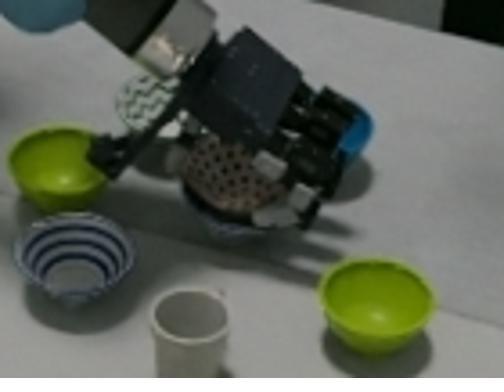

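Request:
execute_actions:
  actions:
    - [[0,0,0,0,0,0,0.754,0,0.576,0.696,0.754,0,0.576,0.696,0.754,0,0.576,0.696,0.714,0.678,0.226,0.168,0.4,-0.6,0,0,0,0,0,0,0.9,0,-0.45,0.18,0.973,0,-0.48,0.35,0.9,0,-0.45,0.18,-0.786,0.678,0.06,0.168,0.25,-0.87]]
    - [[0,0,0,0,0,0,0.754,0,0.576,0.696,0.754,0,0.576,0.696,0.754,0,0.576,0.696,0.714,0.678,0.226,0.168,0.4,-0.6,0,0,0,0,0,0,0.973,0,-0.1,0.319,0.973,0,-0.1,0.319,0.973,0,-0.1,0.319,-0.786,0.678,0.11,0.168,0.25,-0.75]]
    - [[0,0,0,0,0,0,0.754,0,0.576,0.696,0.754,0,0.576,0.696,0.754,0,0.576,0.696,0.714,0.678,0.226,0.168,0.4,-0.6,0,0,0,0,0,0,0.973,0,-0.1,0.319,0.973,0,-0.1,0.319,0.973,0,-0.1,0.319,-0.786,0.678,0.11,0.168,0.25,-0.75]]
  cameras: []

Request:
move:
  target:
    - [0,0,0,0,0,0,0.754,0,0.576,0.696,0.754,0,0.576,0.696,0.754,0,0.576,0.696,0.714,0.678,0.226,0.168,0.4,-0.6,0,0,0.16,0,0,0,0.973,0,-0.1,0.319,0.973,0,-0.1,0.319,0.973,0,-0.1,0.319,-0.786,0.678,0.11,0.168,0.25,-0.75]
    - [0,0,0,0,0,0,0.754,0,0.576,0.696,0.754,0,0.576,0.696,0.754,0,0.576,0.696,0.714,0.678,0.226,0.168,0.4,-0.6,-0.2258,0.1008,0.12,0,0,-0.25,0.973,0,-0.1,0.319,0.973,0,-0.1,0.319,0.973,0,-0.1,0.319,-0.786,0.678,0.11,0.168,0.25,-0.75]
    - [0,0,0,0,0,0,0.754,0,0.576,0.696,0.754,0,0.576,0.696,0.754,0,0.576,0.696,0.714,0.678,0.226,0.168,0.4,-0.6,-0.2258,0.1008,-0.0367,0,0,-0.25,0.973,0,-0.1,0.319,0.973,0,-0.1,0.319,0.973,0,-0.1,0.319,-0.786,0.678,0.11,0.168,0.25,-0.75]
  speed: [0.2, 0.35, 0.15]
  blend: [0.02, 0.01, 0]
  cameras: ["cam_high"]

Request:
zoom_image:
  camera: "cam_high"
  region: [310, 20, 450, 125]

Request:
execute_actions:
  actions:
    - [[0,0,0,0,0,0,0.754,0,0.576,0.696,0.754,0,0.576,0.696,0.754,0,0.576,0.696,0.714,0.678,0.226,0.168,0.4,-0.6,0,0,0,0,0,0,0.84,0,-0.48,0.2,0.973,0,-0.5,0.35,0.84,0,-0.48,0.2,-0.786,0.678,0.03,0.168,0.2,-0.75]]
    - [[0,0,0,0,0,0,0.754,0,0.576,0.696,0.754,0,0.576,0.696,0.754,0,0.576,0.696,0.714,0.678,0.226,0.168,0.4,-0.6,0,0,0,0,0,0,0.82,0,-0.69,0.2,0.973,0,-0.7,0.38,0.82,0,-0.69,0.2,-0.786,0.678,-0.18,0.168,0.2,-0.88]]
    - [[0,0,0,0,0,0,0.754,0,0.576,0.696,0.754,0,0.576,0.696,0.754,0,0.576,0.696,0.714,0.678,0.226,0.168,0.4,-0.6,0,0,0,0,0,0,0.82,0,-0.69,0.2,0.973,0,-0.7,0.38,0.82,0,-0.69,0.2,-0.786,0.678,-0.18,0.168,0.2,-0.88]]
  cameras: ["cam_high"]

Request:
zoom_image:
  camera: "cam_high"
  region: [310, 20, 450, 125]

Scene clock: 44.17 s.
left_arm: end_effector_position=(+0.4232, +0.7706, +0.3062) hand_goal=(+0.754, +0.000, +0.576, +0.696, +0.754, +0.000, +0.576, +0.696, +0.754, +0.000, +0.576, +0.696, +0.714, +0.678, +0.226, +0.168) hand_measured=(+0.756, +0.000, +0.576, +0.696, +0.756, +0.000, +0.576, +0.696, +0.756, +0.000, +0.576, +0.696, +0.716, +0.678, +0.226, +0.168) hand_current_ma=(+3, +0, +2, +0, +3, +0, +2, +0, +3, +0, +2, +0, +4, -2, -3, -1) hand_state=(goal, goal, goal, goal, goal, goal, goal, goal, goal, goal, goal, goal, goal, goal, goal, goal) hand_current_limit=0.40 hand_speed=-0.60 end_effector_quat_wxyz=(+0.188, -0.181, +0.915, +0.308) | right_arm: end_effector_position=(+0.0405, -0.0200, +0.0700) hand_goal=(+0.974, +0.000, -0.100, +0.320, +0.974, +0.000, -0.100, +0.320, +0.974, +0.000, -0.100, +0.320, -0.786, +0.678, +0.110, +0.168) hand_measured=(+0.954, +0.004, -0.106, +0.318, +0.968, +0.000, -0.104, +0.324, +0.956, -0.004, -0.106, +0.318, -0.780, +0.680, +0.110, +0.170) hand_current_ma=(-47, +3, -9, -3, -11, +0, -7, +4, -39, -4, -9, -4, +9, +2, -1, +2) hand_state=(blocked, goal, goal, goal, goal, goal, goal, goal, goal, goal, goal, goal, goal, goal, goal, goal) hand_current_limit=0.25 hand_speed=-0.75 end_effector_quat_wxyz=(-0.485, +0.875, +0.000, +0.001)
Joint positions: left_arm=[-0.419 -1.405 2.027 0.986 0.833 0.775] | right_arm=[1.198 -1.489 2.311 -0.231 1.257 -0.206]
Joint torques (N m): left_arm=[1.26 -45.01 -34.72 4.53 -1.81 -0.06] | right_arm=[0.72 -34.56 -19.73 1.61 -1.6 -0.11]
Wrist force (N): left_arm=[-0.1 -0.3 -0.3] | right_arm=[-0.2 -0.7 -0.9]
Wrist torque (N m): left_arm=[-0.02 -0.01 0.00] | right_arm=[0.32 0.10 0.27]
Wrist force, peak (N): left_arm=[-0.9 0.1 -0.3] | right_arm=[0.2 -2.6 -2.3]
Hand target: left_arm +0.4232, +0.7706, +0.3062; +0.188, -0.181, +0.915, +0.308 | right_arm +0.0405, -0.0200, +0.0700; -0.485, +0.875, +0.000, +0.001
Off the commanded pose: left_arm 0.000 m, 0 deg | right_arm 0.000 m, 0 deg.
Step readings (end_effector_position of left_arm | right_arm):
0: (+0.4232, +0.7706, +0.3062) | (+0.0405, -0.0200, +0.0700)
1: (+0.4232, +0.7706, +0.3062) | (+0.0405, -0.0200, +0.0700)
2: (+0.4232, +0.7706, +0.3062) | (+0.0405, -0.0200, +0.0700)
4: (+0.4232, +0.7706, +0.3062) | (+0.0405, -0.0200, +0.0700)
8: (+0.4232, +0.7706, +0.3062) | (+0.0406, -0.0200, +0.0701)
15: (+0.4232, +0.7706, +0.3062) | (+0.0406, -0.0200, +0.0701)
16: (+0.4232, +0.7706, +0.3062) | (+0.0406, -0.0200, +0.0701)
17: (+0.4232, +0.7706, +0.3062) | (+0.0406, -0.0200, +0.0701)
19: (+0.4232, +0.7706, +0.3062) | (+0.0406, -0.0200, +0.0701)
23: (+0.4232, +0.7706, +0.3062) | (+0.0406, -0.0200, +0.0701)
30: (+0.4232, +0.7706, +0.3062) | (+0.0406, -0.0200, +0.0701)
31: (+0.4232, +0.7706, +0.3062) | (+0.0406, -0.0200, +0.0701)
32: (+0.4232, +0.7706, +0.3062) | (+0.0406, -0.0200, +0.0701)
34: (+0.4232, +0.7706, +0.3062) | (+0.0406, -0.0200, +0.0701)
38: (+0.4232, +0.7706, +0.3062) | (+0.0406, -0.0200, +0.0701)
45: (+0.4232, +0.7706, +0.3062) | (+0.0406, -0.0200, +0.0701)
No camera images: "cameras" was empty.

Scene clock: 47.10 s.
left_arm: end_effector_position=(+0.4232, +0.7706, +0.3062) hand_goal=(+0.754, +0.000, +0.576, +0.696, +0.754, +0.000, +0.576, +0.696, +0.754, +0.000, +0.576, +0.696, +0.714, +0.678, +0.226, +0.168) hand_measured=(+0.756, +0.000, +0.576, +0.696, +0.756, +0.000, +0.576, +0.696, +0.756, +0.000, +0.576, +0.696, +0.716, +0.678, +0.226, +0.168) hand_current_ma=(+3, +0, +2, +0, +3, +0, +2, +0, +3, +0, +2, +0, +4, -2, -3, -1) hand_state=(goal, goal, goal, goal, goal, goal, goal, goal, goal, goal, goal, goal, goal, goal, goal, goal) hand_current_limit=0.40 hand_speed=-0.60 end_effector_quat_wxyz=(+0.188, -0.181, +0.915, +0.308) | right_arm: end_effector_position=(-0.0949, +0.0404, +0.0482) hand_goal=(+0.974, +0.000, -0.100, +0.320, +0.974, +0.000, -0.100, +0.320, +0.974, +0.000, -0.100, +0.320, -0.786, +0.678, +0.110, +0.168) hand_measured=(+0.956, +0.002, -0.106, +0.318, +0.966, +0.000, -0.104, +0.324, +0.958, -0.004, -0.106, +0.318, -0.780, +0.680, +0.110, +0.170) hand_current_ma=(-43, +3, -7, -3, -15, +0, -6, +4, -36, -4, -7, -4, +8, +2, +0, +2) hand_state=(goal, goal, goal, goal, goal, goal, goal, goal, goal, goal, goal, goal, goal, goal, goal, goal) hand_current_limit=0.25 hand_speed=-0.75 end_effector_quat_wxyz=(-0.447, +0.808, -0.335, +0.186)
Joint positions: left_arm=[-0.419 -1.405 2.027 0.986 0.833 0.775] | right_arm=[1.78 -1.159 1.965 0.048 2.362 0.683]
Joint torques (N m): left_arm=[-0.66 -43.19 -34.46 4.96 -2.02 0.15] | right_arm=[10.42 -52.76 -17.12 -0.7 4.1 1.24]
Wrist force (N): left_arm=[-0.3 -0.1 -0.6] | right_arm=[-0.2 -1.2 -0.2]
Wrist torque (N m): left_arm=[0.03 0.02 -0.02] | right_arm=[0.11 0.03 0.21]
Wrist force, peak (N): left_arm=[0.3 0.3 -0.8] | right_arm=[-1.1 -1.8 -1.1]
Hand target: left_arm +0.4232, +0.7706, +0.3062; +0.188, -0.181, +0.915, +0.308 | right_arm -0.0949, +0.0405, +0.0480; -0.447, +0.808, -0.335, +0.186
Off the commanded pose: left_arm 0.000 m, 0 deg | right_arm 0.000 m, 0 deg.
move: done
Images, in order (width x height): cam_high 672x504.

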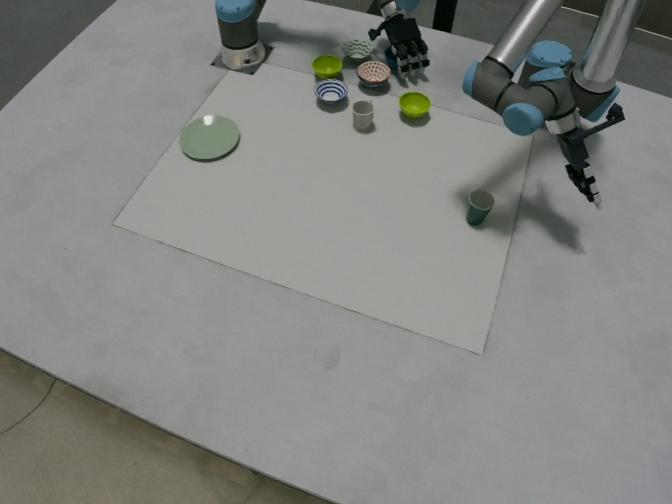

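Scaled by 3.600.

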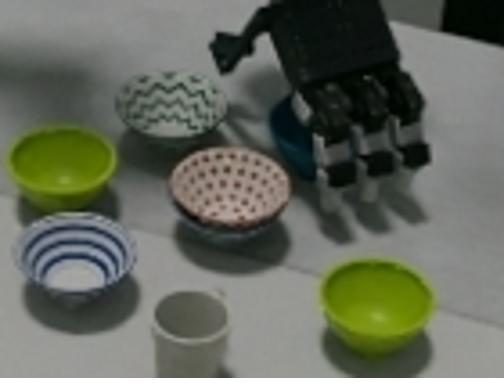

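Scene clock: 48.80 s.
left_arm: end_effector_position=(+0.4232, +0.7706, +0.3062) hand_goal=(+0.754, +0.000, +0.576, +0.696, +0.754, +0.000, +0.576, +0.696, +0.754, +0.000, +0.576, +0.696, +0.714, +0.678, +0.226, +0.168) hand_measured=(+0.756, +0.000, +0.576, +0.696, +0.756, +0.000, +0.576, +0.696, +0.756, +0.000, +0.576, +0.696, +0.716, +0.678, +0.226, +0.168) hand_current_ma=(+3, +0, +2, +0, +3, +0, +2, +0, +3, +0, +2, +0, +4, -2, -3, -1) hand_state=(goal, goal, goal, goal, goal, goal, goal, goal, goal, goal, goal, goal, goal, goal, goal, goal) hand_current_limit=0.40 hand_speed=-0.60 end_effector_quat_wxyz=(+0.188, -0.181, +0.915, +0.308) | right_arm: end_effector_position=(-0.0949, +0.0405, +0.0480) hand_goal=(+0.820, +0.000, -0.690, +0.200, +0.974, +0.000, -0.700, +0.380, +0.820, +0.000, -0.690, +0.200, -0.786, +0.678, -0.180, +0.168) hand_measured=(+0.822, +0.002, -0.658, +0.204, +0.994, +0.000, -0.644, +0.394, +0.850, -0.004, -0.564, +0.218, -0.750, +0.680, +0.012, +0.188) hand_current_ma=(+3, +3, +76, +4, +46, +0, +159, +25, +81, -4, +330, +39, +95, +2, +330, +59) hand_state=(goal, goal, blocked, goal, blocked, goal, blocked, goal, blocked, goal, blocked, goal, blocked, goal, blocked, goal) hand_current_limit=0.20 hand_speed=-0.88 end_effector_quat_wxyz=(-0.447, +0.808, -0.335, +0.186)
Joint positions: left_arm=[-0.419 -1.405 2.027 0.986 0.833 0.775] | right_arm=[1.78 -1.159 1.965 0.048 2.362 0.683]
Joint torques (N m): left_arm=[-0.27 -45.46 -35.41 4.83 -1.79 0.03] | right_arm=[10.27 -56.13 -17.57 -0.34 3.26 -0.3]
Wrist force (N): left_arm=[-0.2 0.3 -0.6] | right_arm=[-0.2 -0.5 0.5]
Wrist torque (N m): left_arm=[0.08 0.00 -0.02] | right_arm=[0.13 0.01 0.23]
Wrist force, peak (N): left_arm=[0.5 0.2 -1.1] | right_arm=[-0.3 -1.7 -0.3]
Hand target: left_arm +0.4232, +0.7706, +0.3062; +0.188, -0.181, +0.915, +0.308 | right_arm -0.0949, +0.0405, +0.0480; -0.447, +0.808, -0.335, +0.186
Off the commanded pose: left_arm 0.000 m, 0 deg | right_arm 0.000 m, 0 deg.
Step readings (end_effector_position of left_arm | right_arm):
0: (+0.4232, +0.7706, +0.3062) | (-0.0949, +0.0404, +0.0482)
1: (+0.4232, +0.7706, +0.3062) | (-0.0949, +0.0405, +0.0481)
2: (+0.4232, +0.7706, +0.3062) | (-0.0949, +0.0405, +0.0481)
4: (+0.4232, +0.7706, +0.3062) | (-0.0949, +0.0405, +0.0481)
8: (+0.4232, +0.7706, +0.3062) | (-0.0949, +0.0405, +0.0480)
15: (+0.4232, +0.7706, +0.3062) | (-0.0949, +0.0405, +0.0480)
16: (+0.4232, +0.7706, +0.3062) | (-0.0949, +0.0405, +0.0480)
17: (+0.4232, +0.7706, +0.3062) | (-0.0949, +0.0405, +0.0480)
19: (+0.4232, +0.7706, +0.3062) | (-0.0949, +0.0405, +0.0480)
23: (+0.4232, +0.7706, +0.3062) | (-0.0949, +0.0405, +0.0480)
30: (+0.4232, +0.7706, +0.3062) | (-0.0949, +0.0405, +0.0480)
31: (+0.4232, +0.7706, +0.3062) | (-0.0949, +0.0405, +0.0480)
32: (+0.4232, +0.7706, +0.3062) | (-0.0949, +0.0405, +0.0480)
34: (+0.4232, +0.7706, +0.3062) | (-0.0949, +0.0405, +0.0480)
38: (+0.4232, +0.7706, +0.3062) | (-0.0949, +0.0405, +0.0480)
45: (+0.4232, +0.7706, +0.3062) | (-0.0949, +0.0405, +0.0480)
Images, in order (width x height): cam_high 672x504.

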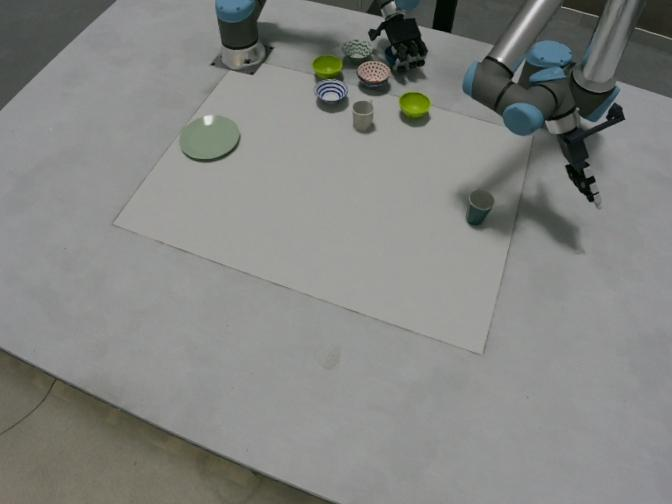

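Scaled by 3.600.

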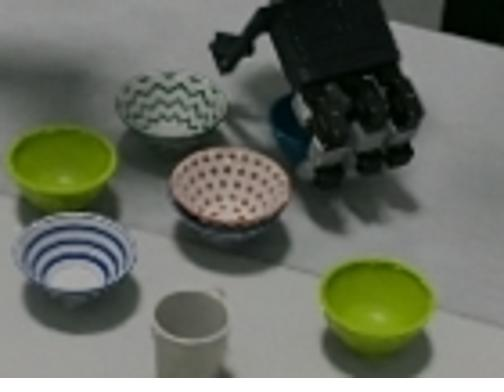

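Request:
execute_actions:
  actions:
    - [[0,0,0,0,0,0,0.754,0,0.576,0.696,0.754,0,0.576,0.696,0.754,0,0.576,0.696,0.714,0.678,0.226,0.168,0.4,-0.6,0,0,0,0,0,0,0.9,0,-0.45,0.25,0.973,0,-0.45,0.35,0.9,0,-0.4,0.25,-0.786,0.678,0.06,0.168,0.25,-0.78]]
  cameras: []

Request:
move:
  target: [0,0,0,0,0,0,0.754,0,0.576,0.696,0.754,0,0.576,0.696,0.754,0,0.576,0.696,0.714,0.678,0.226,0.168,0.4,-0.6,0.0083,-0.0083,0,0,0,0,0.9,0,-0.45,0.25,0.973,0,-0.45,0.35,0.9,0,-0.4,0.25,-0.786,0.678,0.06,0.168,0.25,-0.78]
  speed: 0.08
  cameras: []

Request:
execute_actions:
  actions:
    - [[0,0,0,0,0,0,0.754,0,0.576,0.696,0.754,0,0.576,0.696,0.754,0,0.576,0.696,0.714,0.678,0.226,0.168,0.4,-0.6,0,0,0,0,0,0,0.82,0,-0.69,0.2,0.973,0,-0.7,0.38,0.82,0,-0.69,0.2,-0.786,0.678,-0.18,0.168,0.2,-0.86]]
    - [[0,0,0,0,0,0,0.754,0,0.576,0.696,0.754,0,0.576,0.696,0.754,0,0.576,0.696,0.714,0.678,0.226,0.168,0.4,-0.6,0,0,0,0,0,0,0.82,0,-0.69,0.2,0.973,0,-0.7,0.38,0.82,0,-0.69,0.2,-0.786,0.678,-0.18,0.168,0.2,-0.88]]
  cameras: ["cam_high"]

Request:
zoom_image:
  camera: "cam_high"
  region: [310, 20, 450, 125]

Scene clock: 50.37 s.
left_arm: end_effector_position=(+0.4232, +0.7706, +0.3062) hand_goal=(+0.754, +0.000, +0.576, +0.696, +0.754, +0.000, +0.576, +0.696, +0.754, +0.000, +0.576, +0.696, +0.714, +0.678, +0.226, +0.168) hand_measured=(+0.756, +0.000, +0.576, +0.696, +0.756, +0.000, +0.576, +0.696, +0.756, +0.000, +0.576, +0.696, +0.716, +0.678, +0.226, +0.168) hand_current_ma=(+3, +0, +2, +0, +3, +0, +2, +0, +3, +0, +2, +0, +4, -2, -3, -1) hand_state=(goal, goal, goal, goal, goal, goal, goal, goal, goal, goal, goal, goal, goal, goal, goal, goal) hand_current_limit=0.40 hand_speed=-0.60 end_effector_quat_wxyz=(+0.188, -0.181, +0.915, +0.308) | right_arm: end_effector_position=(-0.0949, +0.0405, +0.0480) hand_goal=(+0.900, +0.000, -0.450, +0.250, +0.974, +0.000, -0.450, +0.350, +0.900, +0.000, -0.400, +0.250, -0.786, +0.678, +0.060, +0.168) hand_measured=(+0.882, +0.002, -0.454, +0.248, +0.968, +0.000, -0.454, +0.354, +0.886, -0.004, -0.404, +0.250, -0.780, +0.680, +0.056, +0.170) hand_current_ma=(-41, +3, -4, -3, -9, +0, -4, +5, -32, -4, -4, +0, +11, +2, -9, +3) hand_state=(goal, goal, goal, goal, goal, goal, goal, goal, goal, goal, goal, goal, goal, goal, goal, goal) hand_current_limit=0.25 hand_speed=-0.78 end_effector_quat_wxyz=(-0.447, +0.808, -0.335, +0.186)
Joint positions: left_arm=[-0.419 -1.405 2.027 0.986 0.833 0.775] | right_arm=[1.78 -1.159 1.965 0.048 2.362 0.683]
Joint torques (N m): left_arm=[-0.9 -45.71 -34.34 4.26 -1.94 0.03] | right_arm=[10.61 -57.93 -18.86 -0.46 2.76 -0.27]
Wrist force (N): left_arm=[-0.1 0.5 0.2] | right_arm=[-0.2 -1.2 0.1]
Wrist torque (N m): left_arm=[0.04 0.01 -0.02] | right_arm=[0.10 0.02 0.22]
Wrist force, peak (N): left_arm=[-0.3 0.0 -1.0] | right_arm=[-0.1 -1.6 0.1]
Hand target: left_arm +0.4232, +0.7706, +0.3062; +0.188, -0.181, +0.915, +0.308 | right_arm -0.0949, +0.0405, +0.0480; -0.447, +0.808, -0.335, +0.186
Off the commanded pose: left_arm 0.000 m, 0 deg | right_arm 0.000 m, 0 deg.
Step readings (end_effector_position of left_arm | right_arm):
0: (+0.4232, +0.7706, +0.3062) | (-0.0949, +0.0405, +0.0480)
1: (+0.4232, +0.7706, +0.3062) | (-0.0949, +0.0405, +0.0480)
2: (+0.4232, +0.7706, +0.3062) | (-0.0949, +0.0405, +0.0480)
4: (+0.4232, +0.7706, +0.3062) | (-0.0949, +0.0405, +0.0480)
8: (+0.4232, +0.7706, +0.3062) | (-0.0949, +0.0405, +0.0480)
15: (+0.4232, +0.7706, +0.3062) | (-0.0949, +0.0405, +0.0480)
No camera images: "cameras" was empty.

Scene clock: 51.17 s.
left_arm: end_effector_position=(+0.4232, +0.7706, +0.3062) hand_goal=(+0.754, +0.000, +0.576, +0.696, +0.754, +0.000, +0.576, +0.696, +0.754, +0.000, +0.576, +0.696, +0.714, +0.678, +0.226, +0.168) hand_measured=(+0.756, +0.000, +0.576, +0.696, +0.756, +0.000, +0.576, +0.696, +0.756, +0.000, +0.576, +0.696, +0.716, +0.678, +0.226, +0.168) hand_current_ma=(+3, +0, +2, +0, +3, +0, +2, +0, +3, +0, +2, +0, +4, -2, -3, -1) hand_state=(goal, goal, goal, goal, goal, goal, goal, goal, goal, goal, goal, goal, goal, goal, goal, goal) hand_current_limit=0.40 hand_speed=-0.60 end_effector_quat_wxyz=(+0.188, -0.181, +0.915, +0.308) | right_arm: end_effector_position=(-0.0901, +0.0356, +0.0480) hand_goal=(+0.900, +0.000, -0.450, +0.250, +0.974, +0.000, -0.450, +0.350, +0.900, +0.000, -0.400, +0.250, -0.786, +0.678, +0.060, +0.168) hand_measured=(+0.882, +0.002, -0.454, +0.248, +0.968, +0.000, -0.454, +0.354, +0.886, -0.004, -0.404, +0.250, -0.780, +0.680, +0.056, +0.170) hand_current_ma=(-41, +3, -4, -3, -9, +0, -4, +5, -32, -4, -4, +0, +11, +2, -9, +2) hand_state=(goal, goal, goal, goal, goal, goal, goal, goal, goal, goal, goal, goal, goal, goal, goal, goal) hand_current_limit=0.25 hand_speed=-0.78 end_effector_quat_wxyz=(-0.447, +0.808, -0.335, +0.186)
Joint positions: left_arm=[-0.419 -1.405 2.027 0.986 0.833 0.775] | right_arm=[1.773 -1.168 1.98 0.038 2.357 0.675]
Joint torques (N m): left_arm=[-0.88 -43.63 -34.49 4.57 -2 -0.14] | right_arm=[-5.13 -78.19 -16.16 -0.6 -1.62 -0.6]
Wrist force (N): left_arm=[-0.2 0.3 -0.4] | right_arm=[-0.1 -1.3 -0.2]
Wrist torque (N m): left_arm=[0.07 0.00 -0.02] | right_arm=[0.10 0.02 0.21]
Wrist force, peak (N): left_arm=[-0.1 0.5 -0.6] | right_arm=[-0.3 -1.5 0.2]
Hand target: left_arm +0.4232, +0.7706, +0.3062; +0.188, -0.181, +0.915, +0.308 | right_arm -0.0900, +0.0355, +0.0480; -0.447, +0.808, -0.335, +0.186
Off the commanded pose: left_arm 0.000 m, 0 deg | right_arm 0.000 m, 0 deg.
move: done
No camera images: "cameras" was empty.

Scene clock: 52.37 s.
left_arm: end_effector_position=(+0.4232, +0.7706, +0.3062) hand_goal=(+0.754, +0.000, +0.576, +0.696, +0.754, +0.000, +0.576, +0.696, +0.754, +0.000, +0.576, +0.696, +0.714, +0.678, +0.226, +0.168) hand_measured=(+0.756, +0.000, +0.576, +0.696, +0.756, +0.000, +0.576, +0.696, +0.756, +0.000, +0.576, +0.696, +0.716, +0.678, +0.226, +0.168) hand_current_ma=(+3, +0, +2, +0, +3, +0, +2, +0, +3, +0, +2, +0, +4, -2, -3, -1) hand_state=(goal, goal, goal, goal, goal, goal, goal, goal, goal, goal, goal, goal, goal, goal, goal, goal) hand_current_limit=0.40 hand_speed=-0.60 end_effector_quat_wxyz=(+0.188, -0.181, +0.915, +0.308) | right_arm: end_effector_position=(-0.0900, +0.0355, +0.0480) hand_goal=(+0.820, +0.000, -0.690, +0.200, +0.974, +0.000, -0.700, +0.380, +0.820, +0.000, -0.690, +0.200, -0.786, +0.678, -0.180, +0.168) hand_measured=(+0.840, +0.004, -0.618, +0.212, +0.998, +0.000, -0.638, +0.394, +0.842, -0.004, -0.600, +0.218, -0.758, +0.678, +0.014, +0.190) hand_current_ma=(+47, +4, +229, +23, +60, +0, +184, +25, +53, -4, +302, +39, +68, -1, +330, +74) hand_state=(blocked, goal, blocked, goal, blocked, goal, blocked, goal, blocked, goal, blocked, goal, blocked, goal, blocked, blocked) hand_current_limit=0.20 hand_speed=-0.88 end_effector_quat_wxyz=(-0.447, +0.808, -0.335, +0.186)
Joint positions: left_arm=[-0.419 -1.405 2.027 0.986 0.833 0.775] | right_arm=[1.773 -1.169 1.98 0.038 2.357 0.675]
Joint torques (N m): left_arm=[0.42 -44.32 -34.49 4.71 -2.32 0.06] | right_arm=[-5.67 -81.22 -17.55 -0.53 -1.44 -0.58]
Wrist force (N): left_arm=[0.0 0.3 -0.3] | right_arm=[-0.3 -0.4 0.1]
Wrist torque (N m): left_arm=[0.07 -0.02 -0.01] | right_arm=[0.16 0.03 0.22]
Wrist force, peak (N): left_arm=[0.0 0.8 -0.7] | right_arm=[0.0 -1.3 -0.1]
Hand target: left_arm +0.4232, +0.7706, +0.3062; +0.188, -0.181, +0.915, +0.308 | right_arm -0.0900, +0.0355, +0.0480; -0.447, +0.808, -0.335, +0.186
Off the commanded pose: left_arm 0.000 m, 0 deg | right_arm 0.000 m, 0 deg.
Step readings (end_effector_position of left_arm | right_arm):
0: (+0.4232, +0.7706, +0.3062) | (-0.0901, +0.0356, +0.0480)
1: (+0.4232, +0.7706, +0.3062) | (-0.0900, +0.0356, +0.0480)
2: (+0.4232, +0.7706, +0.3062) | (-0.0900, +0.0355, +0.0480)
4: (+0.4232, +0.7706, +0.3062) | (-0.0900, +0.0355, +0.0480)
8: (+0.4232, +0.7706, +0.3062) | (-0.0900, +0.0355, +0.0480)
15: (+0.4232, +0.7706, +0.3062) | (-0.0900, +0.0355, +0.0480)
16: (+0.4232, +0.7706, +0.3062) | (-0.0900, +0.0355, +0.0480)
17: (+0.4232, +0.7706, +0.3062) | (-0.0900, +0.0355, +0.0480)
19: (+0.4232, +0.7706, +0.3062) | (-0.0900, +0.0355, +0.0480)
23: (+0.4232, +0.7706, +0.3062) | (-0.0900, +0.0355, +0.0480)
30: (+0.4232, +0.7706, +0.3062) | (-0.0900, +0.0355, +0.0480)
Images, in order (width x height): cam_high 672x504.

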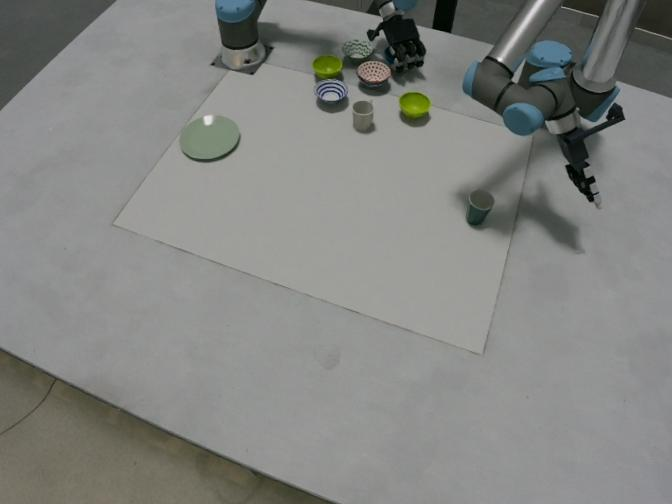

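Scaled by 3.600.

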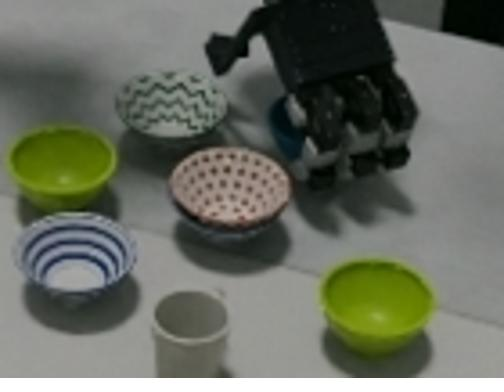

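Request:
move:
  target:
    - [0,0,0,0,0,0,0.754,0,0.576,0.696,0.754,0,0.576,0.696,0.754,0,0.576,0.696,0.714,0.678,0.226,0.168,0.4,-0.6,0,0,0.17,0,0,0,0.82,0,-0.69,0.2,0.973,0,-0.7,0.38,0.82,0,-0.69,0.2,-0.786,0.678,-0.18,0.168,0.2,-0.88]
    - [0,0,0,0,0,0,0.754,0,0.576,0.696,0.754,0,0.576,0.696,0.754,0,0.576,0.696,0.714,0.678,0.226,0.168,0.4,-0.6,0.4067,0.2125,0.17,0,0,0.0833,0.82,0,-0.69,0.2,0.973,0,-0.7,0.38,0.82,0,-0.69,0.2,-0.786,0.678,-0.18,0.168,0.2,-0.88]
    - [0,0,0,0,0,0,0.754,0,0.576,0.696,0.754,0,0.576,0.696,0.754,0,0.576,0.696,0.714,0.678,0.226,0.168,0.4,-0.6,0.4067,0.2125,0.0783,0,0,0.0833,0.82,0,-0.69,0.2,0.973,0,-0.7,0.38,0.82,0,-0.69,0.2,-0.786,0.678,-0.18,0.168,0.2,-0.88]
  speed: [0.12, 0.27, 0.12]
  blend: [0.03, 0.01, 0]
  cameras: ["cam_high"]

Request:
zoom_image:
  camera: "cam_high"
  region: [350, 40, 490, 145]

Scene clock: 56.03 s.
left_arm: end_effector_position=(+0.4232, +0.7706, +0.3062) hand_goal=(+0.754, +0.000, +0.576, +0.696, +0.754, +0.000, +0.576, +0.696, +0.754, +0.000, +0.576, +0.696, +0.714, +0.678, +0.226, +0.168) hand_measured=(+0.756, +0.000, +0.576, +0.696, +0.756, +0.000, +0.576, +0.696, +0.756, +0.000, +0.576, +0.696, +0.716, +0.678, +0.226, +0.168) hand_current_ma=(+3, +0, +2, +0, +3, +0, +2, +0, +3, +0, +2, +0, +4, -2, -3, -1) hand_state=(goal, goal, goal, goal, goal, goal, goal, goal, goal, goal, goal, goal, goal, goal, goal, goal) hand_current_limit=0.40 hand_speed=-0.60 end_effector_quat_wxyz=(+0.188, -0.181, +0.915, +0.308) | right_arm: end_effector_position=(+0.1540, +0.1630, +0.0952) hand_goal=(+0.820, +0.000, -0.690, +0.200, +0.974, +0.000, -0.700, +0.380, +0.820, +0.000, -0.690, +0.200, -0.786, +0.678, -0.180, +0.168) hand_measured=(+0.840, +0.004, -0.618, +0.212, +0.998, +0.000, -0.640, +0.394, +0.844, -0.004, -0.602, +0.218, -0.758, +0.678, +0.014, +0.190) hand_current_ma=(+47, +4, +222, +24, +60, +0, +178, +26, +56, -4, +289, +39, +70, -1, +330, +74) hand_state=(blocked, goal, blocked, goal, blocked, goal, blocked, goal, blocked, goal, blocked, goal, blocked, goal, blocked, blocked) hand_current_limit=0.20 hand_speed=-0.88 end_effector_quat_wxyz=(-0.468, +0.845, -0.227, +0.127)
Joint positions: left_arm=[-0.419 -1.405 2.027 0.986 0.833 0.775] | right_arm=[1.276 -1.238 1.922 -0.113 1.764 0.121]
Joint torques (N m): left_arm=[-0.05 -46.51 -33.87 4.71 -2.02 0.39] | right_arm=[-5.91 -53.11 -22.23 -2.31 -2.69 -1.84]
Wrist force (N): left_arm=[-0.3 0.3 -0.4] | right_arm=[-0.8 -0.2 -0.4]
Wrist torque (N m): left_arm=[0.07 0.02 -0.03] | right_arm=[0.26 0.15 0.33]
Wrist force, peak (N): left_arm=[-0.5 0.9 -0.4] | right_arm=[0.7 -1.7 0.9]
Hand target: left_arm +0.4232, +0.7706, +0.3062; +0.188, -0.181, +0.915, +0.308 | right_arm +0.1541, +0.1630, +0.0950; -0.468, +0.845, -0.227, +0.127
Off the commanded pose: left_arm 0.000 m, 0 deg | right_arm 0.000 m, 0 deg.
move: done
Images, in order (width x height): cam_high 672x504.

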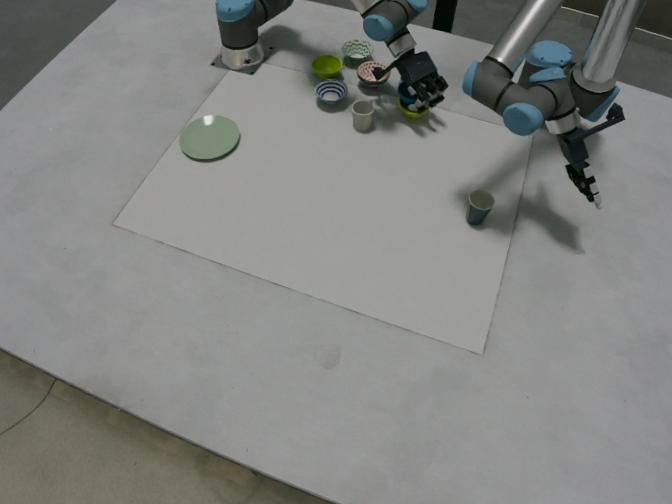

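Scaled by 3.600.

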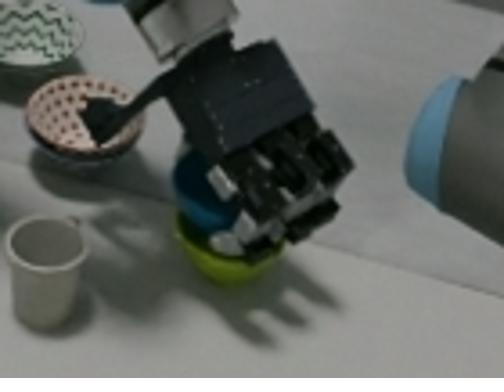

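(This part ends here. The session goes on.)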